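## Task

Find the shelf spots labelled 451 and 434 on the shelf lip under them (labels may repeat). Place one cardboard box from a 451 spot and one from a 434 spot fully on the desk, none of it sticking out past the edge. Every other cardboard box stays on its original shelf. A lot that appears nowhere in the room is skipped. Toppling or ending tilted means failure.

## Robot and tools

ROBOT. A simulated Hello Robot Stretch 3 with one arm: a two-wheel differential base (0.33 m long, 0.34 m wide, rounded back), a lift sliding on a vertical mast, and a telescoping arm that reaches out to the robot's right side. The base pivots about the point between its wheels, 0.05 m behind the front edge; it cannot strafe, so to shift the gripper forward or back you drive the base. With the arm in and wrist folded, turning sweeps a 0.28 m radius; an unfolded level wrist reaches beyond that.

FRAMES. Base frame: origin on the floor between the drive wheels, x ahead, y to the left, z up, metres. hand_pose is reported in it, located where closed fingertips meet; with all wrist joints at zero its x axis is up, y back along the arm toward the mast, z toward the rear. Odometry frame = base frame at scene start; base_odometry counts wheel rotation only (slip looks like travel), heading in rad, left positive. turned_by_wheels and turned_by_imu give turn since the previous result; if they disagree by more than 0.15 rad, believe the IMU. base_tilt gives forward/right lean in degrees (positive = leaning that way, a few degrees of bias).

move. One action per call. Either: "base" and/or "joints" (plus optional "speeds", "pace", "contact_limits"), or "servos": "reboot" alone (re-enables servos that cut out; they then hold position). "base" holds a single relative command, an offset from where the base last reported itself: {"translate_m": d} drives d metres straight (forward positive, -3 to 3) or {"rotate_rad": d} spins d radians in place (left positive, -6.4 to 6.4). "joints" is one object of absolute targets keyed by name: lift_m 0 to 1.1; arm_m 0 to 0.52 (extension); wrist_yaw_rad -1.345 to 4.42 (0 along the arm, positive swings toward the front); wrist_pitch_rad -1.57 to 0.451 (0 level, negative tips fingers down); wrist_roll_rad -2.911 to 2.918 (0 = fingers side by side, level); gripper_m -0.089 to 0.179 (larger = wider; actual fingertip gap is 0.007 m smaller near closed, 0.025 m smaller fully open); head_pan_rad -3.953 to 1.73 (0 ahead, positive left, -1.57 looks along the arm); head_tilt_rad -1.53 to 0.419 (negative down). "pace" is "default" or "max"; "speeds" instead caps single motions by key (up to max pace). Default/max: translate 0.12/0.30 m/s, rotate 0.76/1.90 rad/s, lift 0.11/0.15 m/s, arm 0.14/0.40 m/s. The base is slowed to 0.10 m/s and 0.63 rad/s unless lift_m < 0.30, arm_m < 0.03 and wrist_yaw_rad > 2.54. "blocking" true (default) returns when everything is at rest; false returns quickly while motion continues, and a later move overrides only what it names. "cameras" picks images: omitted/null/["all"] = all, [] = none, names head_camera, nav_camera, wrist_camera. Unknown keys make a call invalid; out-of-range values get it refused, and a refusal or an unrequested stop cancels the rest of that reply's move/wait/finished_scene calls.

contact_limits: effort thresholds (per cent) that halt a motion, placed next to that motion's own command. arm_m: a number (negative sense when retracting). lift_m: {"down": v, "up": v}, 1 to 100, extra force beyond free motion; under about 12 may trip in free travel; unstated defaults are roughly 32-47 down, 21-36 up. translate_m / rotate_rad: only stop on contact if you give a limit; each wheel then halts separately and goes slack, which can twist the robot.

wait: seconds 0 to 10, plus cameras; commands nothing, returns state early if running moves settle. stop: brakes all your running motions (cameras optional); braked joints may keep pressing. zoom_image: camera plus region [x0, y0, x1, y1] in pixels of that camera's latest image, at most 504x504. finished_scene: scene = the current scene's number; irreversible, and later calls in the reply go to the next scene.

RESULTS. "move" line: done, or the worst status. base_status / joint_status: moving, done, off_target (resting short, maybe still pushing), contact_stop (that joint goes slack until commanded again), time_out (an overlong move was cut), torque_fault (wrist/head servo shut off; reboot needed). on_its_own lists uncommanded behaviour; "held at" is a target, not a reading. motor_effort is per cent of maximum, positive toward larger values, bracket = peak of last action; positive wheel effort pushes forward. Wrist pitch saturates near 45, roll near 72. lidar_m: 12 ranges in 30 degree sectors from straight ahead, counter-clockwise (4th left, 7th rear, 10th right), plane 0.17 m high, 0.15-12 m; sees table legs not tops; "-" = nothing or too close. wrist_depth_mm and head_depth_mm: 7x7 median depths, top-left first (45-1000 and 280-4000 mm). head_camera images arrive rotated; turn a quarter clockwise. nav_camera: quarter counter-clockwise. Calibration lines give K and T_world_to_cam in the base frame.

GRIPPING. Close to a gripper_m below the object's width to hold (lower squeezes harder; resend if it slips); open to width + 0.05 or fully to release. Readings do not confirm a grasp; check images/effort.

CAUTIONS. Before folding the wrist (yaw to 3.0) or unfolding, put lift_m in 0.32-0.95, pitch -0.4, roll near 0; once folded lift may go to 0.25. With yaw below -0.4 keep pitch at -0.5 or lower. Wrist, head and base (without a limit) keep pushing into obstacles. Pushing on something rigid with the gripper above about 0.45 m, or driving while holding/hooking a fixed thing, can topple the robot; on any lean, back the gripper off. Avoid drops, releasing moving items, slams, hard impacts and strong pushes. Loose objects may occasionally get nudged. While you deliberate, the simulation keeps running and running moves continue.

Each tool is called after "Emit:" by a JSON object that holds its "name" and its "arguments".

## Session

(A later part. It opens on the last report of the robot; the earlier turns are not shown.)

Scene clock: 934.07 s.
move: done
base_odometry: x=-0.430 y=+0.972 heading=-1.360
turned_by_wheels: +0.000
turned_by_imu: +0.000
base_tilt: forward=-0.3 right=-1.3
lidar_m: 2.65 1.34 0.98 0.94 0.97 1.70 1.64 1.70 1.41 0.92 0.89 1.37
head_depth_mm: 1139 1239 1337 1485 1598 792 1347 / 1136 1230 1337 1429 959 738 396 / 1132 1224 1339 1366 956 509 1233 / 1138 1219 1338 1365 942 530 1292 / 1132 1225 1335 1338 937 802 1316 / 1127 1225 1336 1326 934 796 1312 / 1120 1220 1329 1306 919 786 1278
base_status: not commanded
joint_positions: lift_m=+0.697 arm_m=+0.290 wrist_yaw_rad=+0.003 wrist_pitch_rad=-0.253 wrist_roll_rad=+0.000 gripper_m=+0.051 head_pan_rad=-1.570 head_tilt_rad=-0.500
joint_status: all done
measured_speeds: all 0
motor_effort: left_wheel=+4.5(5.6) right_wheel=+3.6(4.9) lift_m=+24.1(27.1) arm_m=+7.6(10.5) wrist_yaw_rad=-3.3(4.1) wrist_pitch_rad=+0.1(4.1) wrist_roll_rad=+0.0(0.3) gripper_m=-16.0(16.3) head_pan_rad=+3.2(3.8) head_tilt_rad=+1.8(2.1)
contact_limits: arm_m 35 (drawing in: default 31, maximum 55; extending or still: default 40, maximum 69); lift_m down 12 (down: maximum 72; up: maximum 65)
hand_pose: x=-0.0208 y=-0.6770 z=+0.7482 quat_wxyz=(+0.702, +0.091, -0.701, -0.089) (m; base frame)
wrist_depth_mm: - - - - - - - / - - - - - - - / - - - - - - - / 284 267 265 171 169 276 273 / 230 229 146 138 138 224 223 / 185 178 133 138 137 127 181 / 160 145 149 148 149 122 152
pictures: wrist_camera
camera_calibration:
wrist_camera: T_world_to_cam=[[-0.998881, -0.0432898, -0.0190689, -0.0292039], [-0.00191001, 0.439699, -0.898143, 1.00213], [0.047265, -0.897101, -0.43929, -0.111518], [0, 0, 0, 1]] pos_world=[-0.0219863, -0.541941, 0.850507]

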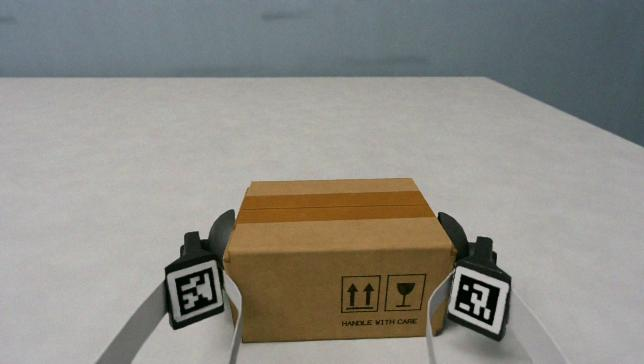

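Emit:
{"name": "move", "arguments": {"joints": {"lift_m": 0.7}, "speeds": {"lift_m": 0.02}, "cameras": []}}

Emit:
{"name": "move", "arguments": {"joints": {"gripper_m": 0.179}, "cameras": ["wrist_camera"]}}

Emit:
{"name": "move", "arguments": {"joints": {"arm_m": 0.05}, "cameras": ["wrist_camera", "head_camera"]}}

Scene clock: 940.83 s.
move: done
base_odometry: x=-0.430 y=+0.972 heading=-1.360
turned_by_wheels: +0.000
turned_by_imu: +0.000
base_tilt: forward=-0.2 right=-1.1
lidar_m: 2.65 1.34 0.98 0.94 0.97 1.70 1.64 1.69 1.41 0.92 0.89 1.37
head_depth_mm: 1136 1234 1341 1487 1599 793 1340 / 1130 1219 1345 1420 955 736 392 / 1128 1237 1339 1374 947 505 1262 / 1129 1228 1339 1361 940 529 1297 / 1128 1220 1331 1337 937 799 1325 / 1127 1215 1336 1322 930 794 1314 / 1125 1221 1331 1306 924 789 1277
base_status: not commanded
joint_positions: lift_m=+0.700 arm_m=+0.290 wrist_yaw_rad=+0.003 wrist_pitch_rad=-0.263 wrist_roll_rad=+0.000 gripper_m=+0.051 head_pan_rad=-1.570 head_tilt_rad=-0.500
joint_status: all done
measured_speeds: all 0
motor_effort: left_wheel=+5.0(5.3) right_wheel=+4.1(5.2) lift_m=+30.6(32.1) arm_m=+2.3(2.9) wrist_yaw_rad=-3.0(3.8) wrist_pitch_rad=+1.9(2.2) wrist_roll_rad=+0.1(0.3) gripper_m=-15.9(16.3) head_pan_rad=+3.2(3.7) head_tilt_rad=+0.3(1.7)
contact_limits: arm_m 35 (drawing in: default 31, maximum 55; extending or still: default 40, maximum 69)
hand_pose: x=-0.0208 y=-0.6761 z=+0.7488 quat_wxyz=(+0.701, +0.094, -0.700, -0.092) (m; base frame)
wrist_depth_mm: - - - - - - - / - - - - - - - / - - - - - - - / 280 266 180 170 179 274 272 / 228 227 145 138 138 223 222 / 185 178 134 138 137 126 181 / 161 146 150 149 149 123 153
pictures: none
No camera images: "cameras" was empty.

Scene clock: 942.67 s.
move: done
base_odometry: x=-0.430 y=+0.972 heading=-1.360
turned_by_wheels: +0.000
turned_by_imu: +0.000
base_tilt: forward=-0.3 right=-1.2
lidar_m: 2.65 1.34 0.98 0.93 0.97 1.71 1.64 1.70 1.41 0.92 0.89 1.37
head_depth_mm: 1137 1231 1338 1482 1601 788 1353 / 1138 1226 1341 1428 961 733 393 / 1136 1226 1338 1365 949 507 1261 / 1133 1220 1327 1347 942 529 1287 / 1132 1227 1331 1336 938 802 1322 / 1125 1224 1323 1324 929 790 1306 / 1129 1226 1321 1309 918 788 1267
base_status: not commanded
joint_positions: lift_m=+0.700 arm_m=+0.290 wrist_yaw_rad=+0.002 wrist_pitch_rad=-0.264 wrist_roll_rad=+0.000 gripper_m=+0.179 head_pan_rad=-1.570 head_tilt_rad=-0.500
joint_status: all done
measured_speeds: all 0
motor_effort: left_wheel=+4.9(5.4) right_wheel=+4.1(5.1) lift_m=+29.8(31.1) arm_m=-1.5(2.2) wrist_yaw_rad=-2.7(3.8) wrist_pitch_rad=+2.0(2.2) wrist_roll_rad=+0.0(0.3) gripper_m=+0.6(83.5) head_pan_rad=+3.7(3.8) head_tilt_rad=+0.6(1.6)
contact_limits: arm_m 35 (drawing in: default 31, maximum 55; extending or still: default 40, maximum 69)
hand_pose: x=-0.0211 y=-0.6761 z=+0.7487 quat_wxyz=(+0.701, +0.094, -0.701, -0.093) (m; base frame)
wrist_depth_mm: - - - - - - - / - - - - - - - / - - - - - - - / 281 265 180 170 179 273 272 / 238 226 153 139 138 225 222 / 119 145 138 137 141 182 121 / 119 150 150 148 149 153 108
pictures: wrist_camera
camera_calibration:
wrist_camera: T_world_to_cam=[[-0.998924, -0.0420755, -0.0194884, -0.0282675], [-0.00147871, 0.448976, -0.893543, 1.00501], [0.0463461, -0.892553, -0.448555, -0.100466], [0, 0, 0, 1]] pos_world=[-0.0220947, -0.542088, 0.852407]

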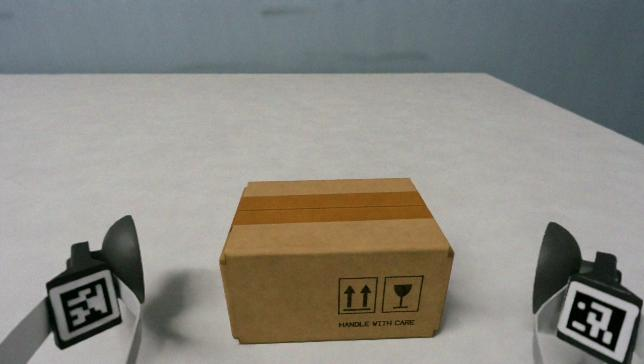

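Scene clock: 945.67 s.
move: done
base_odometry: x=-0.430 y=+0.972 heading=-1.360
turned_by_wheels: +0.000
turned_by_imu: +0.000
base_tilt: forward=-0.4 right=-1.2
lidar_m: 2.66 1.34 0.97 0.94 0.97 1.71 1.64 1.70 1.41 0.92 0.89 1.36
head_depth_mm: 1142 1234 1345 1478 1586 790 1341 / 1137 1230 1333 1427 960 788 1342 / 1136 1226 1350 1367 949 811 1268 / 1135 1222 1337 1350 943 793 1322 / 1127 1225 1334 1339 934 800 1292 / 1129 1221 1332 1320 934 792 1316 / 1129 1223 1329 1308 921 789 1279
base_status: not commanded
joint_positions: lift_m=+0.700 arm_m=+0.050 wrist_yaw_rad=+0.002 wrist_pitch_rad=-0.264 wrist_roll_rad=+0.000 gripper_m=+0.179 head_pan_rad=-1.570 head_tilt_rad=-0.500
joint_status: all done
measured_speeds: all 0
motor_effort: left_wheel=+4.9(5.3) right_wheel=+3.6(5.1) lift_m=+27.9(29.8) arm_m=-12.9(14.4) wrist_yaw_rad=-2.9(3.6) wrist_pitch_rad=+2.1(2.2) wrist_roll_rad=-0.3(0.3) gripper_m=+0.1(1.1) head_pan_rad=+2.7(3.9) head_tilt_rad=+0.5(2.3)
hand_pose: x=-0.0211 y=-0.4360 z=+0.7486 quat_wxyz=(+0.701, +0.094, -0.700, -0.093) (m; base frame)
wrist_depth_mm: - - - - - - - / - - - 394 - - - / - - - 356 - - - / - - - - - - - / 610 715 - - - - - / 119 142 - - - - 121 / 118 987 - - - - 108
pictures: head_camera (sideways), wrist_camera
camera_calibration:
head_camera: T_world_to_cam=[[-0.0466365, 0.432166, -0.900587, 1.18764], [0.997506, -0.0276681, -0.0649326, 0.078065], [-0.0529792, -0.901369, -0.429798, 0.515267], [0, 0, 0, 1]] pos_world=[0.00481561, -0.0466525, 1.2961]
wrist_camera: T_world_to_cam=[[-0.998924, -0.0420695, -0.0195005, -0.018158], [-0.00147896, 0.449239, -0.89341, 0.897199], [0.0463457, -0.89242, -0.448818, 0.113995], [0, 0, 0, 1]] pos_world=[-0.0220948, -0.302089, 0.852375]

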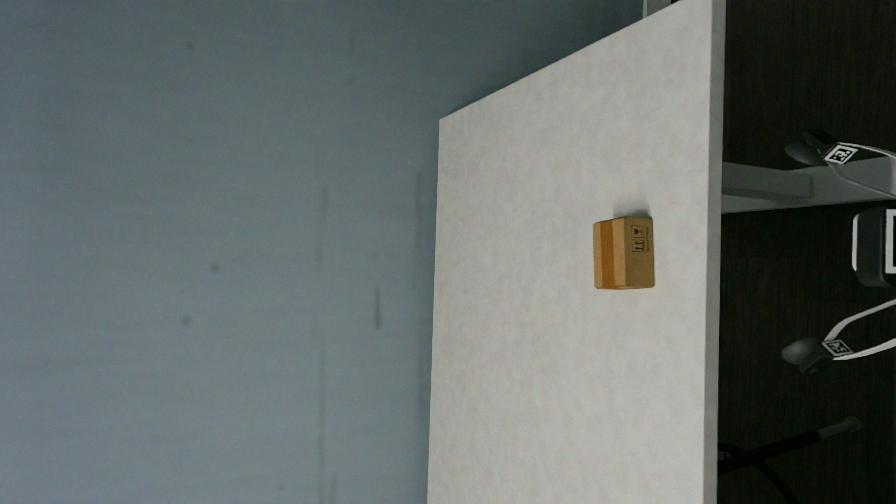

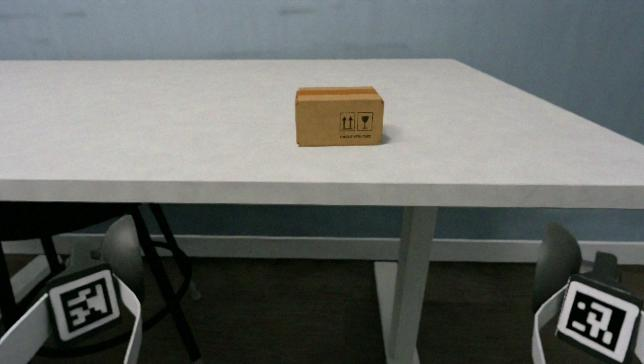

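Both boxes are on the desk. Ending scene 2.

Emit:
{"name": "finished_scene", "arguments": {"scene": 2}}

The scene is finished: the task was done.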